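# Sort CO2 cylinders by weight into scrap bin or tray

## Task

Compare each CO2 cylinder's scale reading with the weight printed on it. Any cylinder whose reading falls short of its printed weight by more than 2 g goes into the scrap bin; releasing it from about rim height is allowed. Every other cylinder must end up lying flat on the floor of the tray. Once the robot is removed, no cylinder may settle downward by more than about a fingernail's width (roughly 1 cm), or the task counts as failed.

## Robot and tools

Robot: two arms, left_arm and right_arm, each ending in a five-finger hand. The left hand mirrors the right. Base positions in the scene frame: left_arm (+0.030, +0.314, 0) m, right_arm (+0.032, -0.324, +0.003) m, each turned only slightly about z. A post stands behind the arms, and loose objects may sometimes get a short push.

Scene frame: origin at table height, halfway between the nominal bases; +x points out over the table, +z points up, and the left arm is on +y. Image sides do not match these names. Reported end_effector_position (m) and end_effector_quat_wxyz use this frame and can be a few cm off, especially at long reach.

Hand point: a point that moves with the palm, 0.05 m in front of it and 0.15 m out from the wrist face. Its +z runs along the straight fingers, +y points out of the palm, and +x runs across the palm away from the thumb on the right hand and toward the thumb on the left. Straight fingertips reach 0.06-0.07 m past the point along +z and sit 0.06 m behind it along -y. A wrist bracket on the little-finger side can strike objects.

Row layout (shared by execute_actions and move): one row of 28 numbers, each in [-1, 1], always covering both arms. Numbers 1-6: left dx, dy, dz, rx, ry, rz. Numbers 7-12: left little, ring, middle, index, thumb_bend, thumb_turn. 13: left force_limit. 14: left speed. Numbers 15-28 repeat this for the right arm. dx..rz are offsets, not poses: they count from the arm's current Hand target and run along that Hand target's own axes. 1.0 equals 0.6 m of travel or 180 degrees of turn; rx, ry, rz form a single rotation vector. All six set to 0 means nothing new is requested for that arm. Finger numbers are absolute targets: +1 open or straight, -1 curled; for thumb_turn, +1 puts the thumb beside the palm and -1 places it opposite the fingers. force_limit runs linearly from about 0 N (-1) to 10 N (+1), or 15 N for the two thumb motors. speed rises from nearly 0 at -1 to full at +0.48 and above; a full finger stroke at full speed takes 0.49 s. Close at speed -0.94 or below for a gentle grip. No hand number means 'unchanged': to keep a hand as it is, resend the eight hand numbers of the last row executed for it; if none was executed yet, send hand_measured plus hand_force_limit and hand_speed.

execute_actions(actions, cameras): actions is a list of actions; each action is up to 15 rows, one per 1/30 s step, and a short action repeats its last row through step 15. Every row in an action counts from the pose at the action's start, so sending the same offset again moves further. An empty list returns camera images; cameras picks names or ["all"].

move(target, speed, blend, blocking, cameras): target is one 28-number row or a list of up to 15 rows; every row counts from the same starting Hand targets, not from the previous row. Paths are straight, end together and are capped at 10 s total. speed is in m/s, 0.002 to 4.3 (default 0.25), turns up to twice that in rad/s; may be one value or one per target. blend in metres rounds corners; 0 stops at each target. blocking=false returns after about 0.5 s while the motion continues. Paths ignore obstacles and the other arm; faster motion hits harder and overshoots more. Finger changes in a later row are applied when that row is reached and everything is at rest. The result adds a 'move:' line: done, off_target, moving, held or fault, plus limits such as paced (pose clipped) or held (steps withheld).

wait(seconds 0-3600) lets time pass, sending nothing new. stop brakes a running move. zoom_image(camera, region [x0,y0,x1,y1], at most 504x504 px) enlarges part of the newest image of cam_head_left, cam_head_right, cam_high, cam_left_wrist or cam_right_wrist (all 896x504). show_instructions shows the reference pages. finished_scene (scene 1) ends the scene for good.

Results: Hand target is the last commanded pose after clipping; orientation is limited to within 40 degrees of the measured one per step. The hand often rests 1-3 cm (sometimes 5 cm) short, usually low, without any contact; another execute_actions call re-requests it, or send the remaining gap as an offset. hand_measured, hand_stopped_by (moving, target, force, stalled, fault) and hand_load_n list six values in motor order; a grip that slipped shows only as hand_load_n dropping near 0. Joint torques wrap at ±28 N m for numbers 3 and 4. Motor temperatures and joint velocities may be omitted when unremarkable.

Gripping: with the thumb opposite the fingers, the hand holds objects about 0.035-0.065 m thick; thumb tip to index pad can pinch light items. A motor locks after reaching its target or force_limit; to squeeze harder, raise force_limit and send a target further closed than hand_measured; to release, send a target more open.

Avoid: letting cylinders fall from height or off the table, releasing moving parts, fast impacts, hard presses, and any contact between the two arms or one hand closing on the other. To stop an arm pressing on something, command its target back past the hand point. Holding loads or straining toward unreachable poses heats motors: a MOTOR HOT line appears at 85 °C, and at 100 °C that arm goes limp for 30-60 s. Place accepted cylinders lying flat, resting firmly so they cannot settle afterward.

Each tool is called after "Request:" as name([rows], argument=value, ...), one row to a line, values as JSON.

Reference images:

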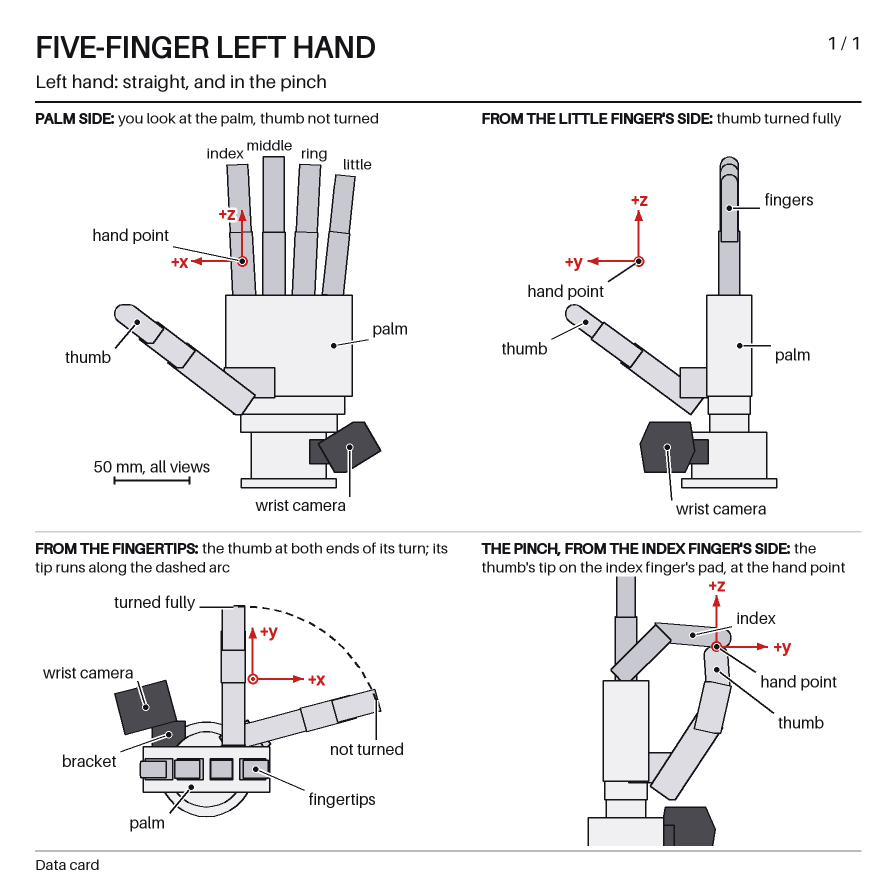

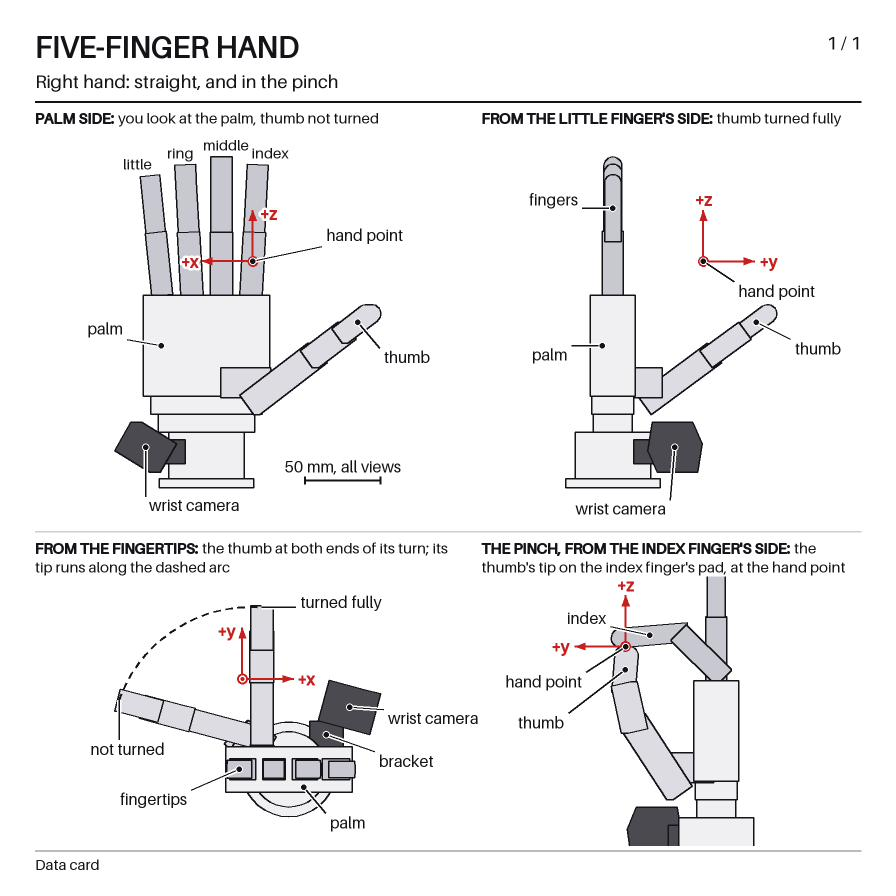

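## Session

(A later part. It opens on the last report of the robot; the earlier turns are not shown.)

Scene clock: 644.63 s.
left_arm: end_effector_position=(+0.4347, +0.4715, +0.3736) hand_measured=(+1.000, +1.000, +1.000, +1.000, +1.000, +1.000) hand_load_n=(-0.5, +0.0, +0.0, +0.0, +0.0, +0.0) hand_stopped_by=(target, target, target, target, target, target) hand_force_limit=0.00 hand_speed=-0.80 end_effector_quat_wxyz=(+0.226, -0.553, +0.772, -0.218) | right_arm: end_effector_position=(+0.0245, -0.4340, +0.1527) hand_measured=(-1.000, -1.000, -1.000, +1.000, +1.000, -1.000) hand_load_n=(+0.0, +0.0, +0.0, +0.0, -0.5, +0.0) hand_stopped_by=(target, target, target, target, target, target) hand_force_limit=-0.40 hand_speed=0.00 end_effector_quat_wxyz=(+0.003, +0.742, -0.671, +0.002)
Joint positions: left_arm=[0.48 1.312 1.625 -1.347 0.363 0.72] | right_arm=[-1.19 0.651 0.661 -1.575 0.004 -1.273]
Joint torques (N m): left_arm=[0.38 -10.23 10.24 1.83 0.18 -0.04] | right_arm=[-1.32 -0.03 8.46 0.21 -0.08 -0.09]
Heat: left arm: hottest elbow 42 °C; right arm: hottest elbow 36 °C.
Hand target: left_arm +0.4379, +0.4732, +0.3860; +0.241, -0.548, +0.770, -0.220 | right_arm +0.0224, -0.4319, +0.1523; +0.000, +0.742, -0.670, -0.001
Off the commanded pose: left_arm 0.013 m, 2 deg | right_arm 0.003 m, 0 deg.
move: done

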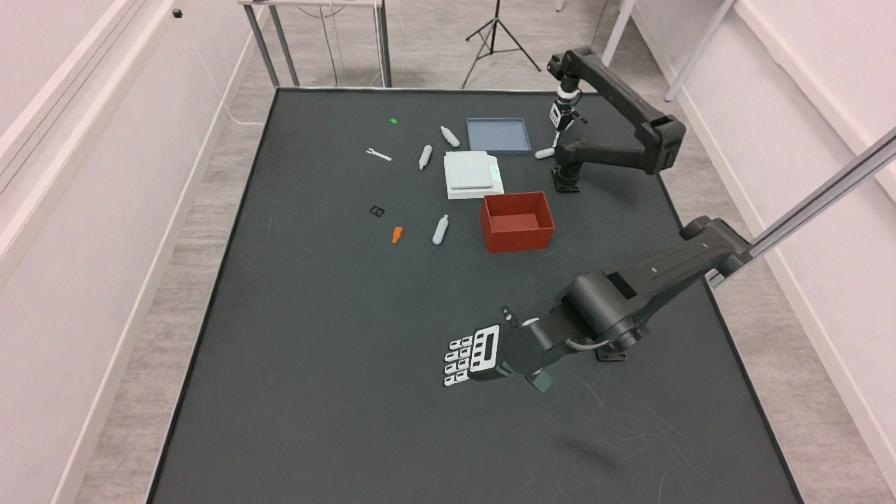

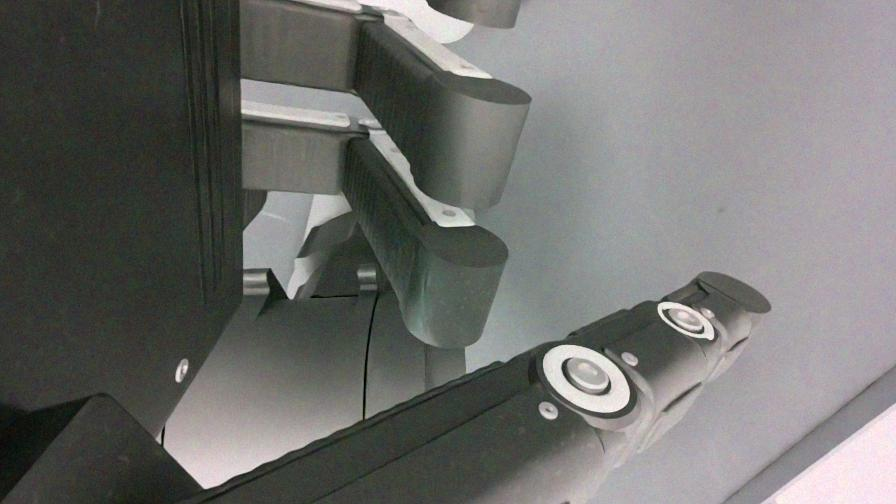

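Request:
move([
  [0,0,0,0,0,0,1,1,1,1,1,1,0,-0.8,0.003,-0.02,0,0,0,0,-1,-1,-1,1,1,-1,-0.4,0],
  [0,0,0,0,0,0,1,1,1,1,1,1,0,-0.8,0.003,-0.02,0.11,0,0,0,-1,-1,-1,1,1,-1,-0.4,0],
  [0,0,0,0,0,0,1,1,1,1,1,1,0,-0.8,0.103,-0.01,0.11,0,0,0,-1,-1,-1,1,1,-1,-0.4,0],
], cameras=["cam_high","cam_right_wrist"], speed=[0.1,0.1,0.04])

Request:
zoom_image(camera="cam_high", region=[500, 100, 600, 190])

Scene clock: 655.27 s.
left_arm: end_effector_position=(+0.4347, +0.4715, +0.3736) hand_measured=(+1.000, +1.000, +1.000, +1.000, +1.000, +1.000) hand_load_n=(+0.0, +0.0, +0.0, +0.0, +0.0, +0.0) hand_stopped_by=(target, target, target, target, target, target) hand_force_limit=0.00 hand_speed=-0.80 end_effector_quat_wxyz=(+0.226, -0.553, +0.772, -0.218) | right_arm: end_effector_position=(+0.0316, -0.4769, +0.0769) hand_measured=(-1.000, -1.000, -1.000, +1.000, +1.000, -1.000) hand_load_n=(-0.5, +0.0, +0.0, +0.0, +0.0, +0.0) hand_stopped_by=(target, target, target, target, target, target) hand_force_limit=-0.40 hand_speed=0.00 end_effector_quat_wxyz=(-0.008, +0.742, -0.670, -0.017)
Joint positions: left_arm=[0.48 1.312 1.625 -1.347 0.363 0.72] | right_arm=[-1.247 0.895 0.552 -1.265 0.002 -1.33]
Joint torques (N m): left_arm=[0.44 -10.23 10.22 1.81 0.19 -0.05] | right_arm=[-1.44 -1.79 10.93 0.7 0.03 -0.09]
Heat: left arm: hottest elbow 42 °C; right arm: hottest elbow 36 °C.
Hand target: left_arm +0.4379, +0.4732, +0.3860; +0.241, -0.548, +0.770, -0.220 | right_arm +0.0345, -0.4928, +0.0864; +0.000, +0.742, -0.670, -0.001
Off the commanded pose: left_arm 0.013 m, 2 deg | right_arm 0.019 m, 2 deg.
move: off_target (right_arm)

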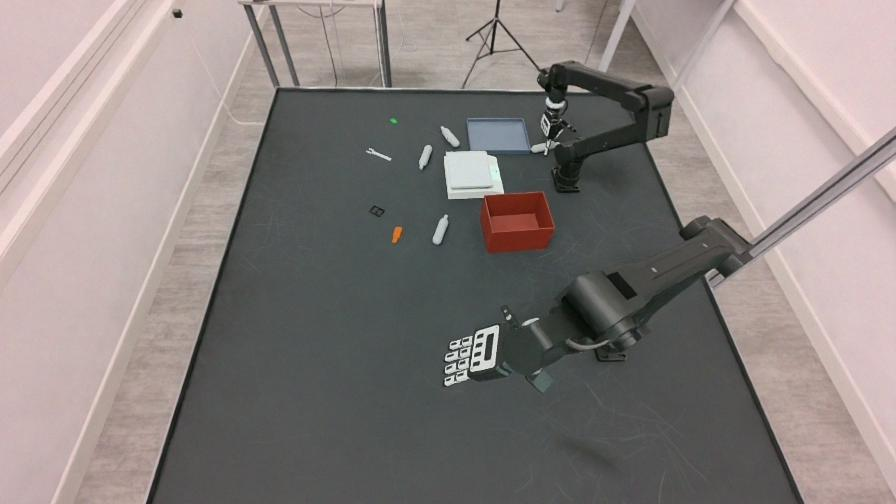

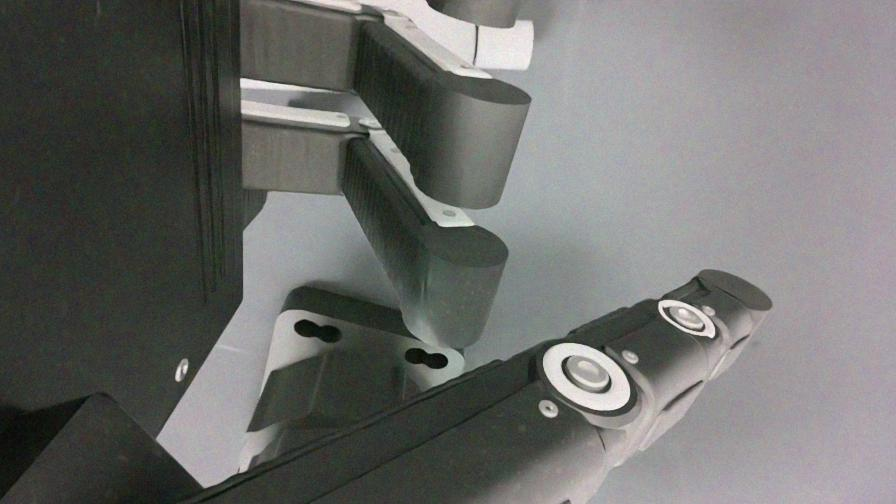

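Scaled by 5.040 from the camera's image (finer frame: 1280x720).

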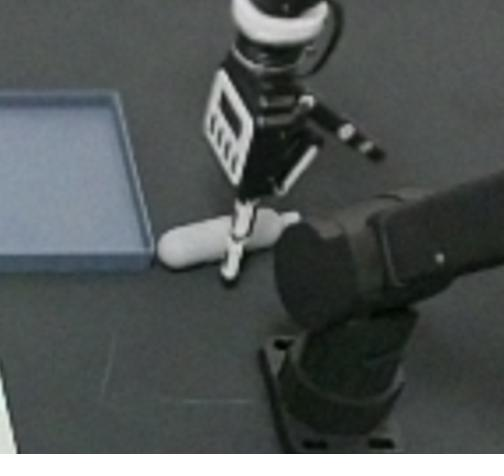

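Request:
move([
  [0,0,0,0,0,0,1,1,1,1,1,1,0,-0.8,-0.077,-0.0077,0,0,0,0,-1,-1,-1,1,1,-1,-0.4,0],
  [0,0,0,0,0,0,1,1,1,1,1,1,0,-0.8,-0.0633,-0.086,0,0,0,0,-1,-1,-1,1,1,-1,-0.4,0],
  [0,0,0,0,0,0,1,1,1,1,1,1,0,-0.8,0.0275,-0.0735,0,0,0,0,-1,-1,-1,1,1,-1,-0.4,0],
], cameras=["cam_high","cam_right_wrist"], speed=[0.1,0.1,0.04])

Request:
zoom_image(camera="cam_high", region=[500, 100, 600, 190])

Scene clock: 665.67 s.
left_arm: end_effector_position=(+0.4347, +0.4715, +0.3736) hand_measured=(+1.000, +1.000, +1.000, +1.000, +1.000, +1.000) hand_load_n=(+0.0, +0.0, +0.0, +0.0, +0.0, +0.0) hand_stopped_by=(target, target, target, target, target, target) hand_force_limit=0.00 hand_speed=-0.80 end_effector_quat_wxyz=(+0.226, -0.553, +0.772, -0.218) | right_arm: end_effector_position=(+0.0748, -0.4887, +0.0777) hand_measured=(-1.000, -1.000, -1.000, +1.000, +1.000, -1.000) hand_load_n=(+0.0, +0.0, +0.0, +0.0, +0.0, +0.0) hand_stopped_by=(target, target, target, target, target, target) hand_force_limit=-0.40 hand_speed=0.00 end_effector_quat_wxyz=(-0.006, +0.742, -0.670, -0.017)
Joint positions: left_arm=[0.48 1.312 1.625 -1.347 0.363 0.72] | right_arm=[-1.078 0.995 0.607 -1.219 0 -1.161]
Joint torques (N m): left_arm=[0.38 -10.29 10.22 1.85 0.18 -0.04] | right_arm=[-1.32 -3.02 10.77 0.7 0.09 -0.1]
Heat: left arm: hottest elbow 42 °C; right arm: hottest elbow 38 °C.
Hand target: left_arm +0.4379, +0.4732, +0.3860; +0.241, -0.548, +0.770, -0.220 | right_arm +0.0800, -0.5047, +0.0862; +0.000, +0.742, -0.670, -0.001
Off the commanded pose: left_arm 0.013 m, 2 deg | right_arm 0.019 m, 2 deg.
move: off_target (right_arm)

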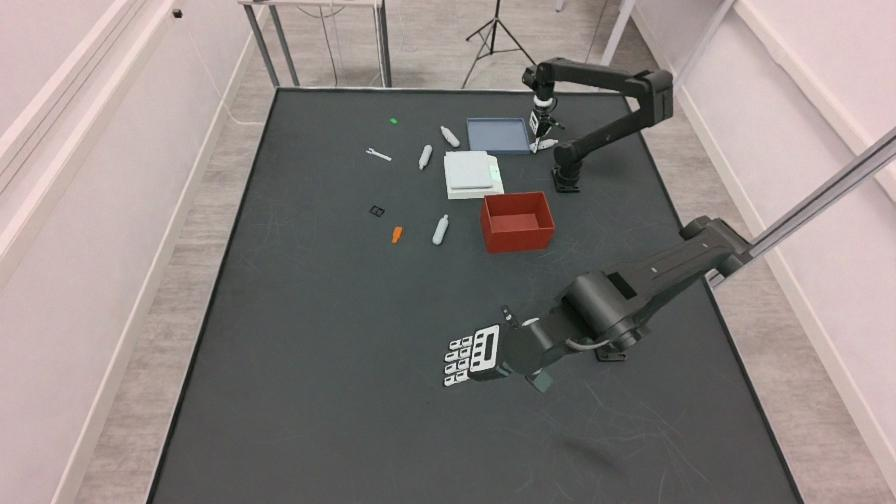

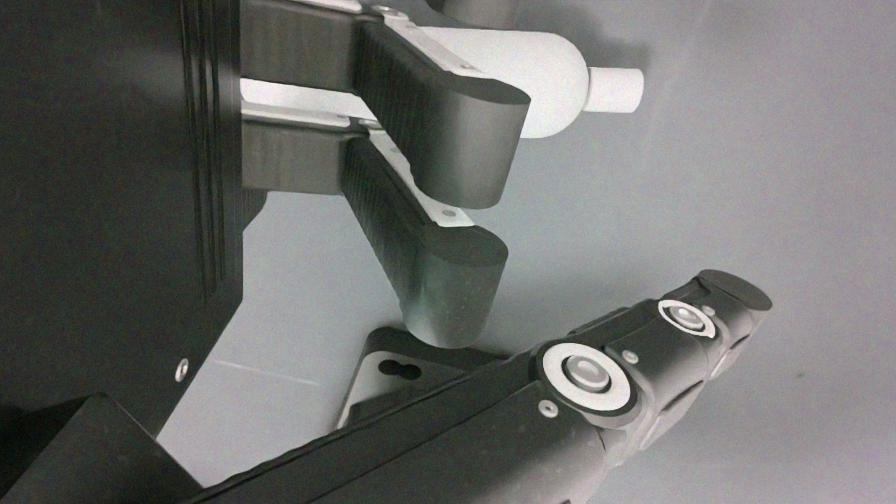

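Scaled by 5.040 from the camera's image (finer frame: 1280x720).

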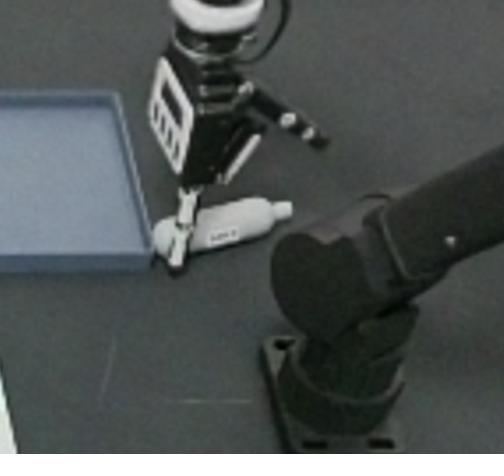

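Request:
move(target=[0,0,0,0,0,0,1,1,1,1,1,1,0,-0.8,0.075,0.012,0.005,0,0,0,-1,-1,-1,1,1,-1,-0.4,0], cameras=["cam_high"], speed=0.05)

Request:
zoom_image(camera="cam_high", region=[500, 100, 600, 190])

Scene clock: 670.00 s.
left_arm: end_effector_position=(+0.4347, +0.4715, +0.3736) hand_measured=(+1.000, +1.000, +1.000, +1.000, +1.000, +1.000) hand_load_n=(+0.0, +0.0, +0.0, +0.0, +0.0, -0.5) hand_stopped_by=(target, target, target, target, target, target) hand_force_limit=0.00 hand_speed=-0.80 end_effector_quat_wxyz=(+0.226, -0.553, +0.772, -0.218) | right_arm: end_effector_position=(+0.0737, -0.5329, +0.0756) hand_measured=(-1.000, -1.000, -1.000, +1.000, +1.000, -1.000) hand_load_n=(+0.0, +0.0, +0.0, +0.0, +0.0, +0.0) hand_stopped_by=(target, target, target, target, target, target) hand_force_limit=-0.40 hand_speed=0.00 end_effector_quat_wxyz=(-0.007, +0.742, -0.670, -0.016)
Joint positions: left_arm=[0.48 1.312 1.625 -1.347 0.363 0.72] | right_arm=[-1.167 1.124 0.684 -1.167 0 -1.249]
Joint torques (N m): left_arm=[0.38 -10.17 10.24 1.81 0.18 -0.05] | right_arm=[-1.32 -4.78 10.59 0.76 0.1 -0.08]
Heat: left arm: hottest elbow 42 °C; right arm: hottest elbow 38 °C.
Hand target: left_arm +0.4379, +0.4732, +0.3860; +0.241, -0.548, +0.770, -0.220 | right_arm +0.0774, -0.5502, +0.0833; +0.000, +0.742, -0.670, -0.001
Off the commanded pose: left_arm 0.013 m, 2 deg | right_arm 0.019 m, 2 deg.
move: off_target (right_arm)

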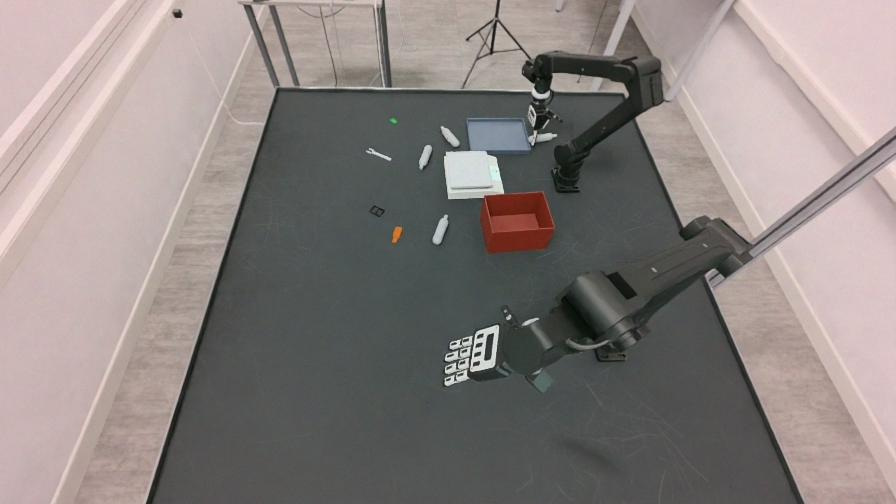

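Scaled by 5.040 from the camera's image (finer frame: 1280x720).

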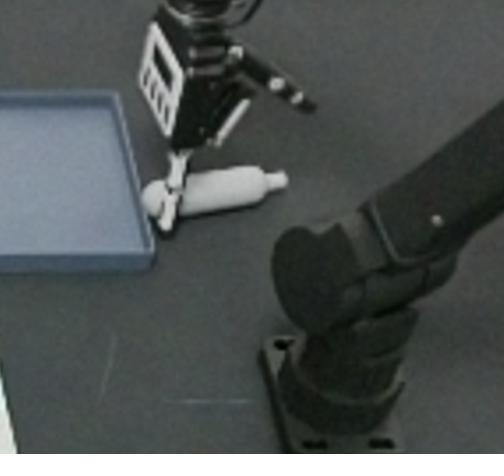

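Request:
move(target=[0,0,0,0,0,0,1,1,1,1,1,1,0,-0.8,0.083,0.017,0.002,0,0,0,-1,-1,-1,1,1,-1,-0.4,0], cameras=["cam_high"], speed=0.05)

Request:
zoom_image(camera="cam_high", region=[500, 100, 600, 190])

Scene clock: 674.37 s.
left_arm: end_effector_position=(+0.4347, +0.4715, +0.3736) hand_measured=(+1.000, +1.000, +1.000, +1.000, +1.000, +1.000) hand_load_n=(+0.0, +0.0, +0.0, +0.0, +0.0, +0.0) hand_stopped_by=(target, target, target, target, target, target) hand_force_limit=0.00 hand_speed=-0.80 end_effector_quat_wxyz=(+0.226, -0.553, +0.772, -0.218) | right_arm: end_effector_position=(+0.0705, -0.5833, +0.0755) hand_measured=(-1.000, -1.000, -1.000, +1.000, +1.000, -1.000) hand_load_n=(+0.0, +0.5, +0.0, +0.0, +0.0, +0.0) hand_stopped_by=(target, target, target, target, target, target) hand_force_limit=-0.40 hand_speed=0.00 end_effector_quat_wxyz=(-0.008, +0.742, -0.670, -0.014)
Joint positions: left_arm=[0.48 1.312 1.625 -1.347 0.363 0.72] | right_arm=[-1.245 1.256 0.787 -1.134 0 -1.327]
Joint torques (N m): left_arm=[0.32 -10.17 10.24 1.85 0.19 -0.04] | right_arm=[-1.32 -6.65 10.41 0.73 0.09 -0.1]
Heat: left arm: hottest elbow 42 °C; right arm: hottest elbow 39 °C.
Hand target: left_arm +0.4379, +0.4732, +0.3860; +0.241, -0.548, +0.770, -0.220 | right_arm +0.0723, -0.6008, +0.0821; +0.000, +0.742, -0.670, -0.001
Off the commanded pose: left_arm 0.013 m, 2 deg | right_arm 0.019 m, 2 deg.
move: off_target (right_arm)

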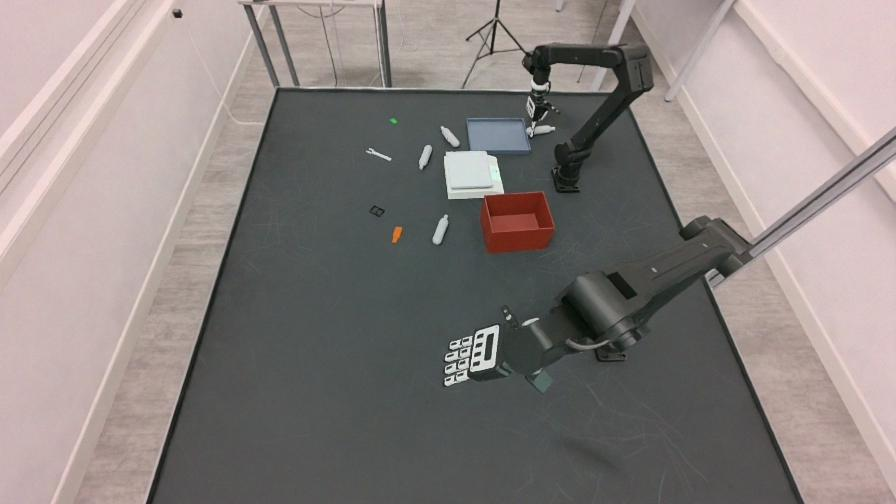

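Scaled by 5.040 from the camera's image (finer frame: 1280x720).

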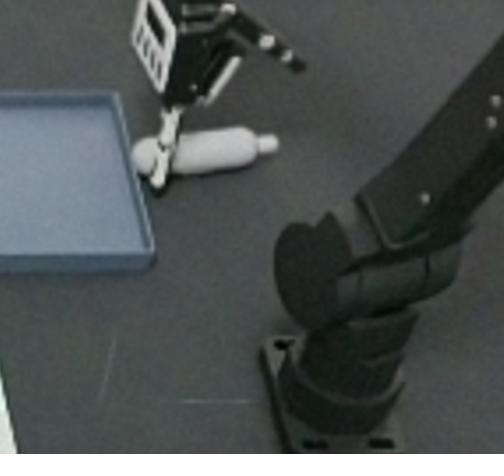

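Request:
move([
  [0,0,0,0,0,0,1,1,1,1,1,1,0,-0.8,-0.05,0,-0.01,0,0,0,-1,-1,-1,1,1,-1,-0.4,0],
  [0,0,0,0,0,0,1,1,1,1,1,1,0,-0.8,-0.05,0,-0.19,0,0,0,-1,-1,-1,1,1,-1,-0.4,0],
  [0,0,0,0,0,0,1,1,1,1,1,1,0,-0.8,0.024,-0.0865,-0.15,0.208,0.210,0.472,0.15,0.15,0.15,0.15,1,-1,-0.4,0],
], cameras=["cam_high","cam_right_wrist","cam_head_left"], speed=[0.1,0.2,0.25], blend=[0,0.02,0])

Request:
zoom_image(camera="cam_high", region=[500, 80, 600, 170])

Scene clock: 696.87 s.
left_arm: end_effector_position=(+0.4347, +0.4715, +0.3736) hand_measured=(+1.000, +1.000, +1.000, +1.000, +1.000, +1.000) hand_load_n=(+0.0, +0.0, +0.0, +0.0, +0.0, +0.0) hand_stopped_by=(target, target, target, target, target, target) hand_force_limit=0.00 hand_speed=-0.80 end_effector_quat_wxyz=(+0.226, -0.553, +0.772, -0.218) | right_arm: end_effector_position=(+0.1212, -0.6087, +0.1700) hand_measured=(+0.150, +0.150, +0.150, +0.150, +1.000, -1.000) hand_load_n=(+0.0, +0.0, +0.0, +0.0, +0.0, +0.0) hand_stopped_by=(target, target, target, target, target, target) hand_force_limit=-0.40 hand_speed=0.00 end_effector_quat_wxyz=(+0.013, -0.041, +0.916, -0.400)
Joint positions: left_arm=[0.48 1.312 1.625 -1.347 0.363 0.72] | right_arm=[-1.319 0.636 0.595 -0.717 0.141 0.119]
Joint torques (N m): left_arm=[0.38 -10.17 10.22 1.81 0.18 -0.04] | right_arm=[1.03 -1.67 9.58 2.1 0.17 0.17]
Heat: left arm: hottest elbow 42 °C; right arm: hottest elbow 41 °C.
Hand target: left_arm +0.4379, +0.4732, +0.3860; +0.241, -0.548, +0.770, -0.220 | right_arm +0.1255, -0.6099, +0.1720; +0.018, -0.040, +0.912, -0.407
Off the commanded pose: left_arm 0.013 m, 2 deg | right_arm 0.005 m, 1 deg.
move: done
Images, in order (width x height): cam_head_left 896x504, cam_high 896x504, cam_right_wrist 896x504.

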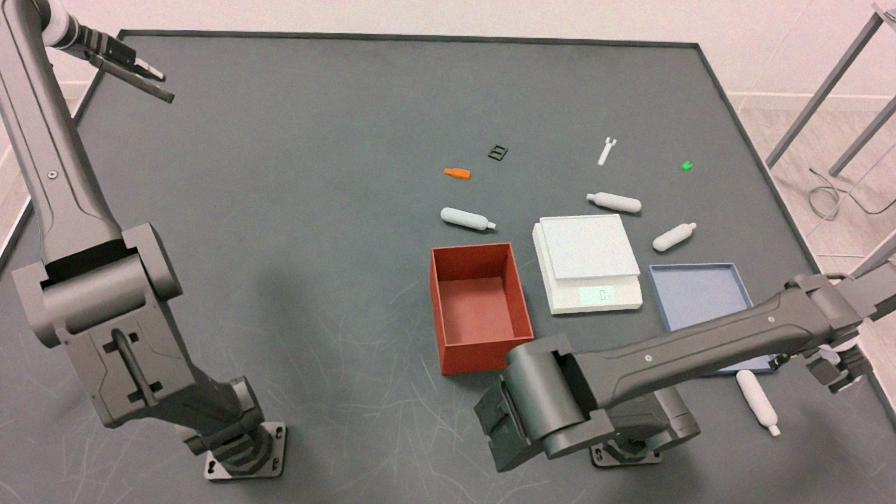

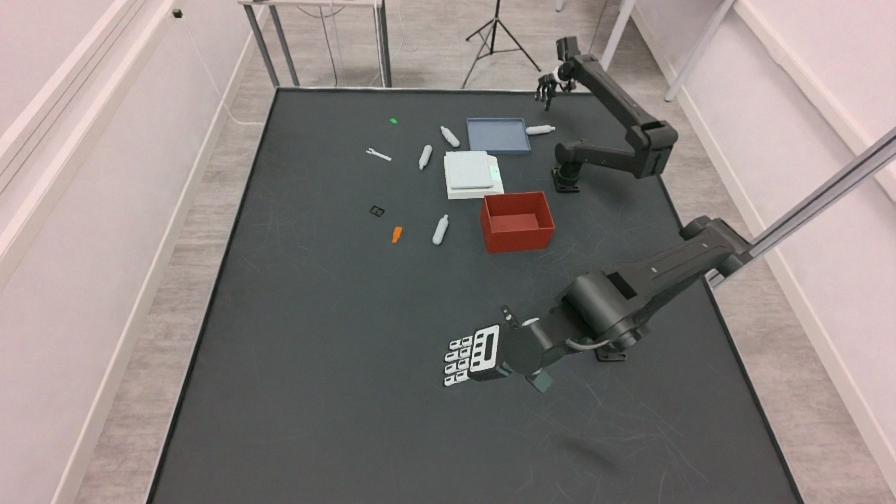

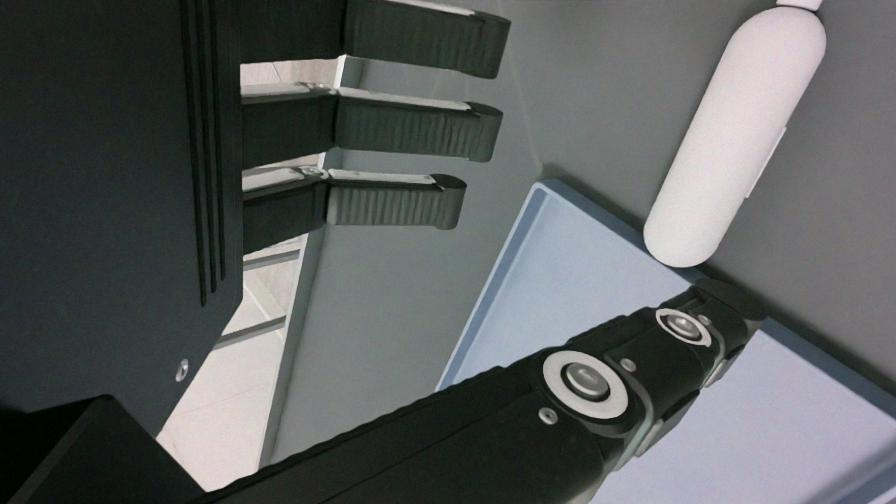

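Scaled by 5.040 from the camera's image (finer frame: 1280x720).

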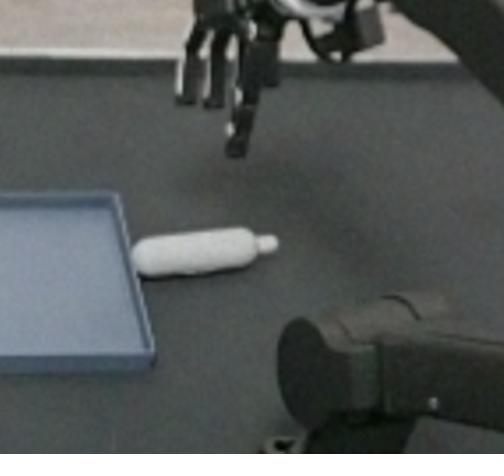

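Request:
move(target=[0,0,0,0,0,0,1,1,1,1,1,1,0,-0.8,0,0.1118,0.1,0,0,0,0.15,0.15,0.15,0.15,1,-1,-0.4,0], cameras=["cam_high","cam_right_wrist","cam_head_left"], speed=0.12)

Request:
zoom_image(camera="cam_high", region=[500, 80, 600, 170])

Request:
zoom_image(camera="cam_head_left", region=[700, 330, 840, 450])

Scene clock: 707.30 s.
left_arm: end_effector_position=(+0.4347, +0.4715, +0.3736) hand_measured=(+1.000, +1.000, +1.000, +1.000, +1.000, +1.000) hand_load_n=(+0.0, -0.5, +0.0, -0.5, +0.0, -0.5) hand_stopped_by=(target, target, target, target, target, target) hand_force_limit=0.00 hand_speed=-0.80 end_effector_quat_wxyz=(+0.226, -0.553, +0.772, -0.218) | right_arm: end_effector_position=(+0.1209, -0.6071, +0.0805) hand_measured=(+0.150, +0.150, +0.150, +0.150, +1.000, -1.000) hand_load_n=(+0.0, +0.0, +0.0, +0.0, +0.0, +0.0) hand_stopped_by=(target, target, target, target, target, target) hand_force_limit=-0.40 hand_speed=0.00 end_effector_quat_wxyz=(+0.014, -0.041, +0.915, -0.402)
Joint positions: left_arm=[0.48 1.312 1.625 -1.347 0.363 0.72] | right_arm=[-1.318 0.692 0.371 -0.431 0.141 0.119]
Joint torques (N m): left_arm=[0.44 -10.23 10.22 1.84 0.18 -0.05] | right_arm=[1.03 -0.85 9.47 2.13 0.17 0.16]
Heat: left arm: hottest elbow 42 °C; right arm: hottest elbow 40 °C.
Hand target: left_arm +0.4379, +0.4732, +0.3860; +0.241, -0.548, +0.770, -0.220 | right_arm +0.1256, -0.6096, +0.0819; +0.018, -0.040, +0.913, -0.407
Off the commanded pose: left_arm 0.013 m, 2 deg | right_arm 0.006 m, 1 deg.
move: done
Images, in order (width x height): cam_head_left 896x504, cam_high 896x504, cam_right_wrist 896x504.

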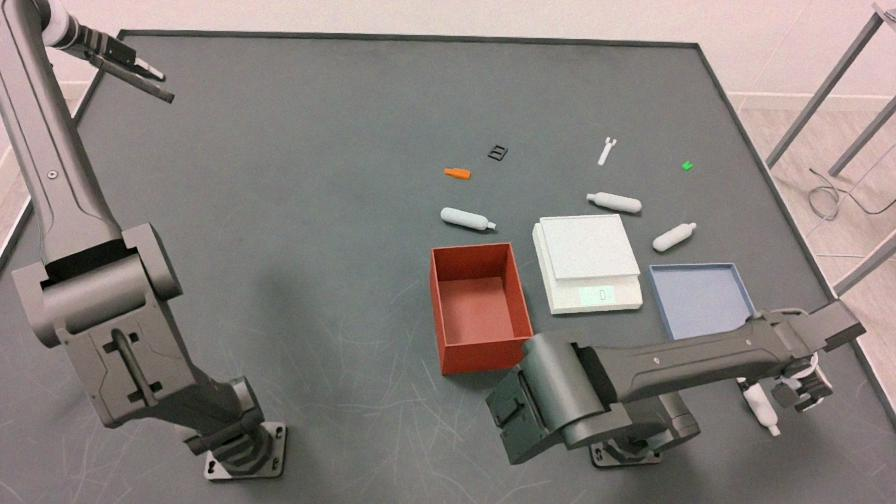

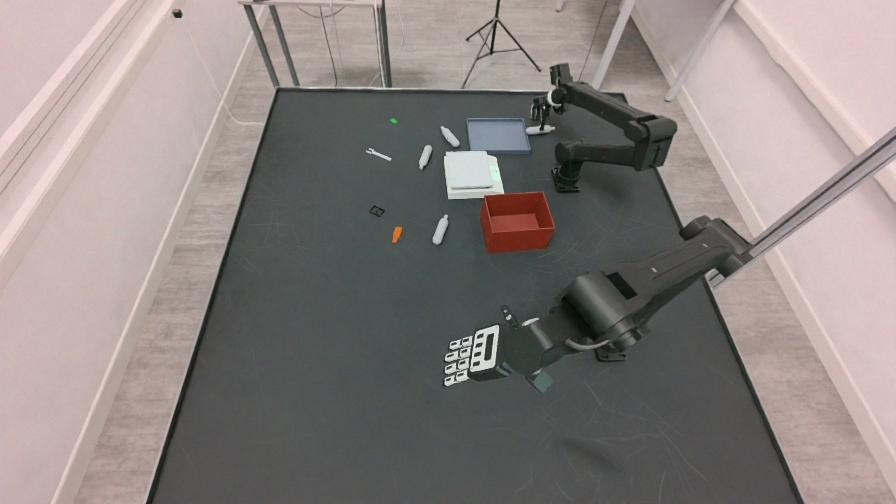

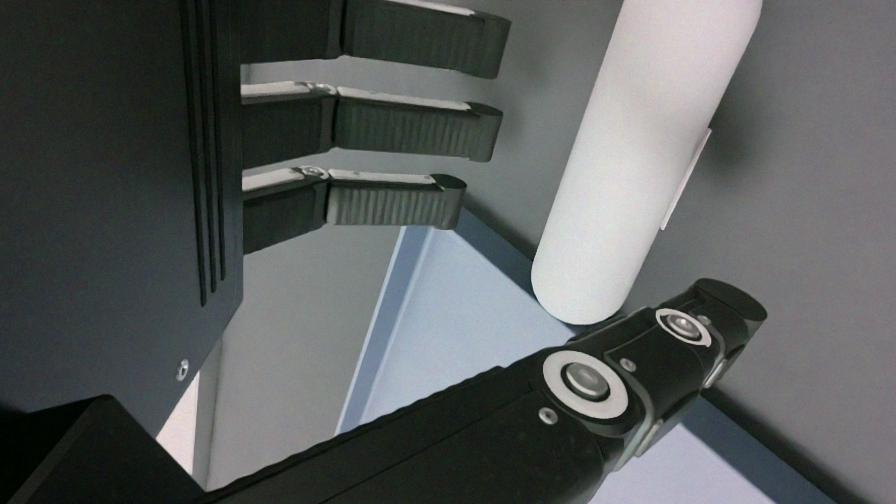

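Scaled by 5.040 from the camera's image (finer frame: 1280x720).

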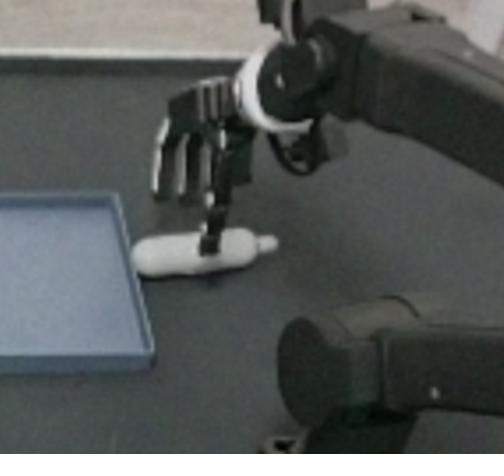

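Scaled by 3.600 from the camera's image (finer frame: 1280x720).

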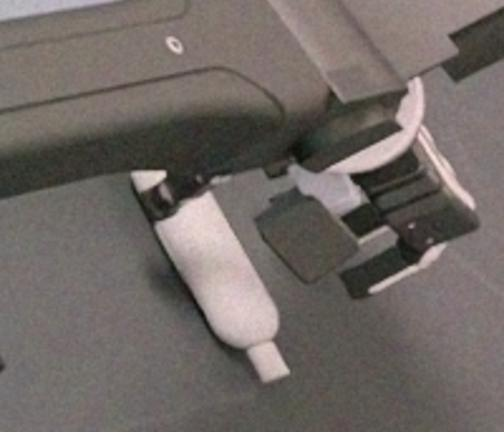

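Request:
move(target=[0,0,0,0,0,0,1,1,1,1,1,1,0,-0.8,-0.010,0.0389,0.044,0,0,0,0.15,0.15,0.15,0.15,1,-1,-0.4,0], cameras=["cam_high","cam_right_wrist","cam_head_left"], speed=0.1)

Request:
zoom_image(camera="cam_high", region=[500, 80, 600, 170])

Scene clock: 721.00 s.
left_arm: end_effector_position=(+0.4347, +0.4715, +0.3736) hand_measured=(+1.000, +1.000, +1.000, +1.000, +1.000, +1.000) hand_load_n=(+0.0, -0.5, +0.0, +0.0, +0.0, +0.0) hand_stopped_by=(target, target, target, target, target, target) hand_force_limit=0.00 hand_speed=-0.80 end_effector_quat_wxyz=(+0.226, -0.553, +0.772, -0.218) | right_arm: end_effector_position=(+0.1274, -0.6112, +0.0462) hand_measured=(+0.150, +0.150, +0.150, +0.150, +1.000, -1.000) hand_load_n=(+0.0, +0.0, +0.0, +0.0, +0.0, +0.0) hand_stopped_by=(target, target, target, target, target, target) hand_force_limit=-0.40 hand_speed=0.00 end_effector_quat_wxyz=(+0.014, -0.041, +0.914, -0.403)
Joint positions: left_arm=[0.48 1.312 1.625 -1.347 0.363 0.72] | right_arm=[-1.292 0.79 0.306 -0.268 0.16 0.137]
Joint torques (N m): left_arm=[0.5 -10.17 10.24 1.83 0.19 -0.04] | right_arm=[0.97 -1.32 8.9 2.09 0.18 0.18]
Heat: left arm: hottest elbow 42 °C; right arm: hottest elbow 41 °C.
Hand target: left_arm +0.4379, +0.4732, +0.3860; +0.241, -0.548, +0.770, -0.220 | right_arm +0.1320, -0.6132, +0.0471; +0.018, -0.040, +0.912, -0.407
Off the commanded pose: left_arm 0.013 m, 2 deg | right_arm 0.005 m, 1 deg.
move: done
Images, in order (width x height): cam_head_left 896x504, cam_high 896x504, cam_right_wrist 896x504.

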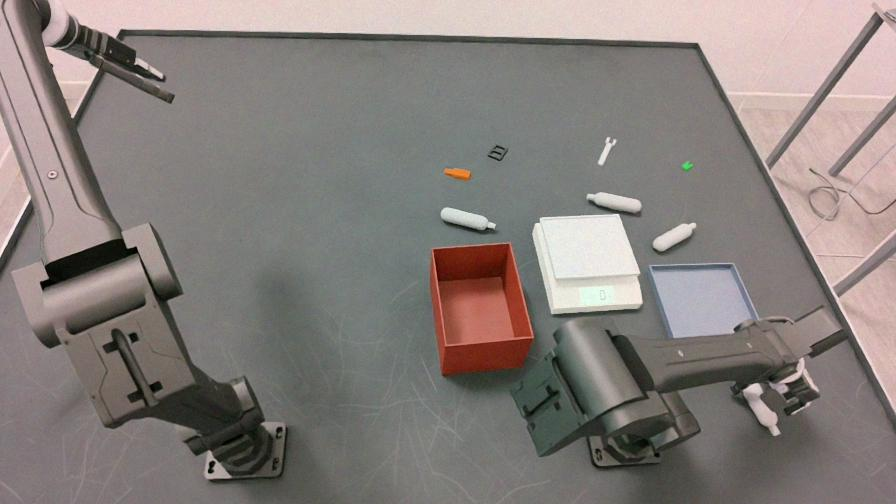

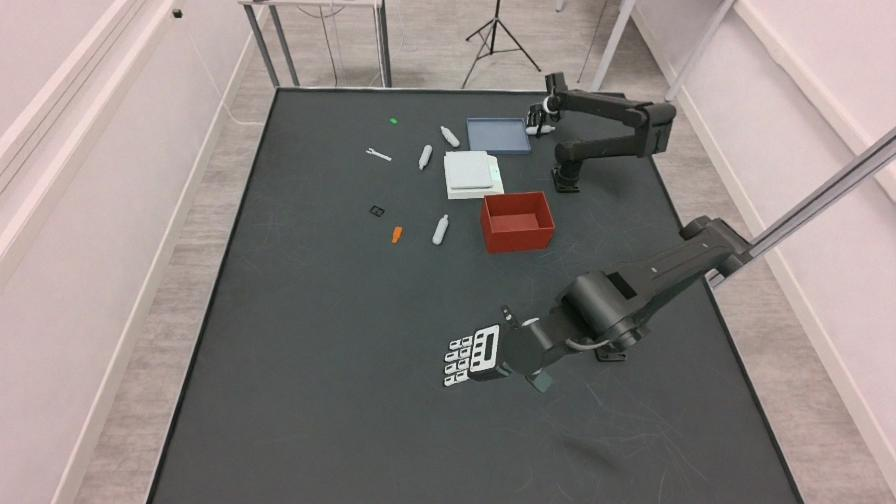

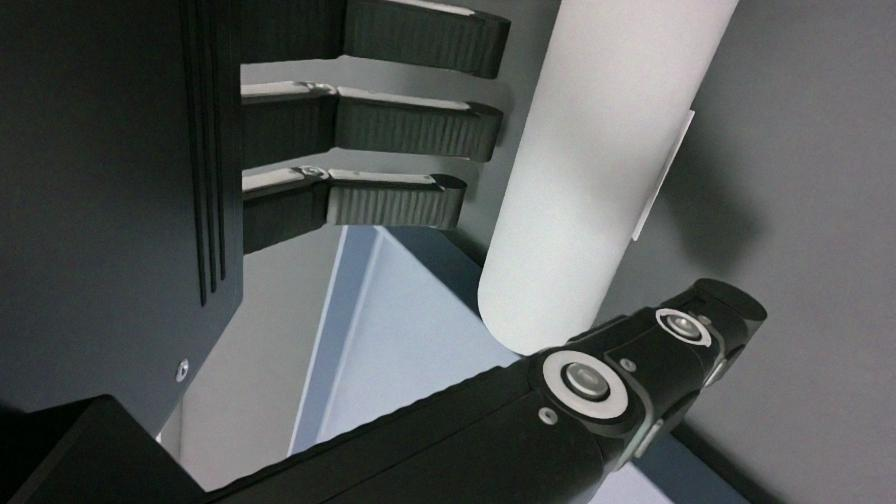

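Scaled by 5.040 from the camera's image (finer frame: 1280x720).

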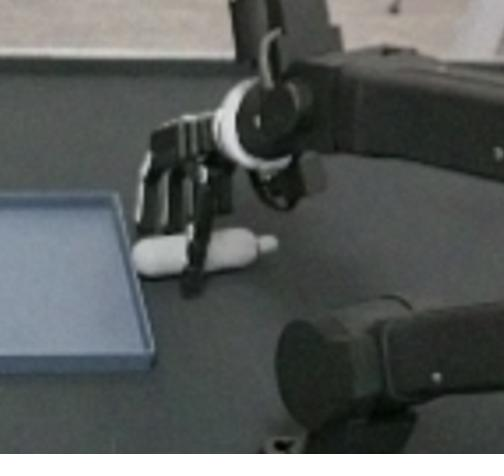

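Request:
move(target=[0,0,0,0,0,0,1,1,1,1,1,1,0,-0.8,0,0.0052,0.027,0,0,0,0.15,0.15,0.15,0.15,1,-1,-0.4,0], cameras=["cam_high","cam_right_wrist","cam_head_left"], speed=0.06)

Request:
zoom_image(camera="cam_high", region=[500, 80, 600, 170])

Scene clock: 725.03 s.
left_arm: end_effector_position=(+0.4347, +0.4715, +0.3736) hand_measured=(+1.000, +1.000, +1.000, +1.000, +1.000, +1.000) hand_load_n=(+0.0, +0.0, +0.0, +0.0, +0.0, -0.5) hand_stopped_by=(target, target, target, target, target, target) hand_force_limit=0.00 hand_speed=-0.80 end_effector_quat_wxyz=(+0.226, -0.553, +0.772, -0.218) | right_arm: end_effector_position=(+0.1317, -0.6251, +0.0400) hand_measured=(+0.150, +0.150, +0.150, +0.150, +1.000, -1.000) hand_load_n=(+0.0, +0.0, -2.0, +0.0, +0.0, +0.0) hand_stopped_by=(target, target, target, target, target, target) hand_force_limit=-0.40 hand_speed=0.00 end_effector_quat_wxyz=(+0.016, -0.040, +0.910, -0.413)
Joint positions: left_arm=[0.48 1.312 1.625 -1.347 0.363 0.72] | right_arm=[-1.292 0.864 0.304 -0.171 0.16 0.137]
Joint torques (N m): left_arm=[0.38 -10.23 10.21 1.84 0.18 -0.04] | right_arm=[-0.09 -1.26 8.06 1.99 -0.05 0.09]
Heat: left arm: hottest elbow 42 °C; right arm: hottest elbow 40 °C.
Hand target: left_arm +0.4379, +0.4732, +0.3860; +0.241, -0.548, +0.770, -0.220 | right_arm +0.1328, -0.6229, +0.0337; +0.018, -0.040, +0.913, -0.407
Off the commanded pose: left_arm 0.013 m, 2 deg | right_arm 0.007 m, 1 deg.
move: done
Images, in order (width x height): cam_head_left 896x504, cam_high 896x504, cam_right_wrist 896x504.

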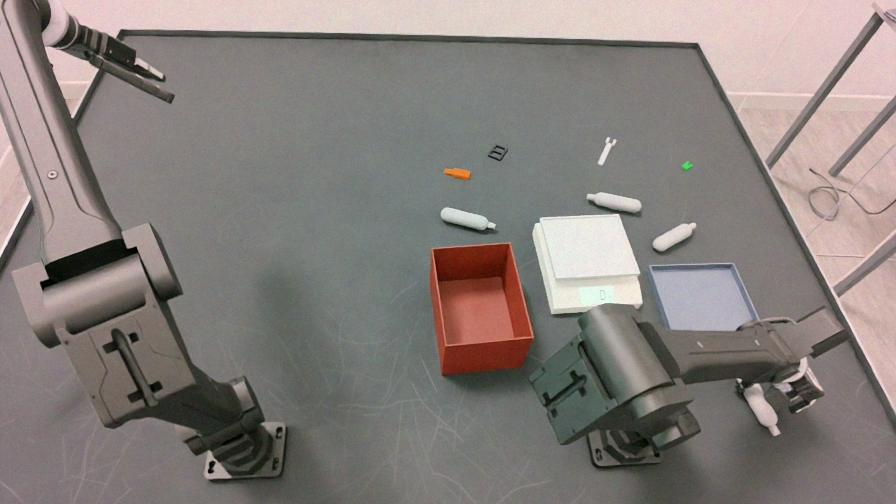

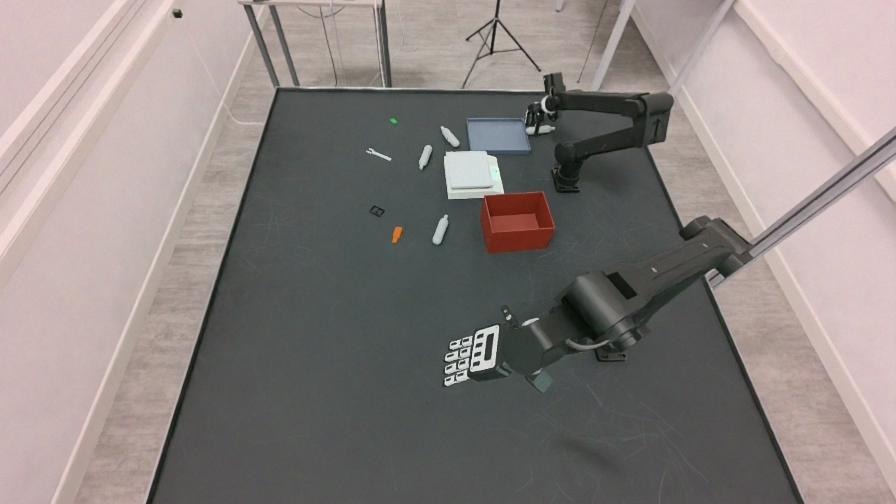

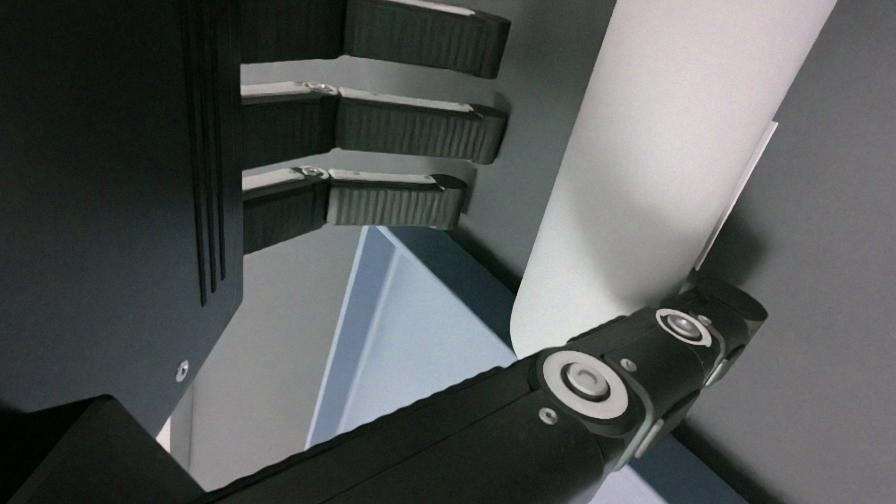

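Scaled by 5.040 from the camera's image (finer frame: 1280x720).

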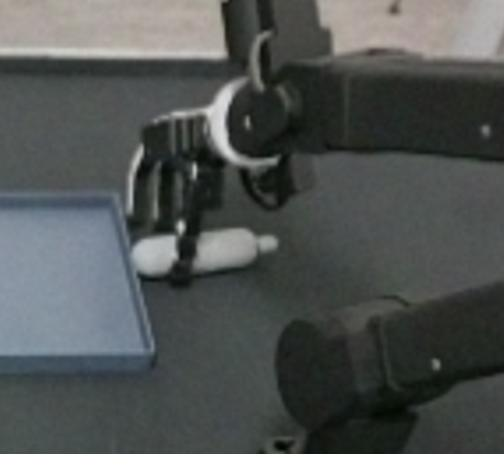

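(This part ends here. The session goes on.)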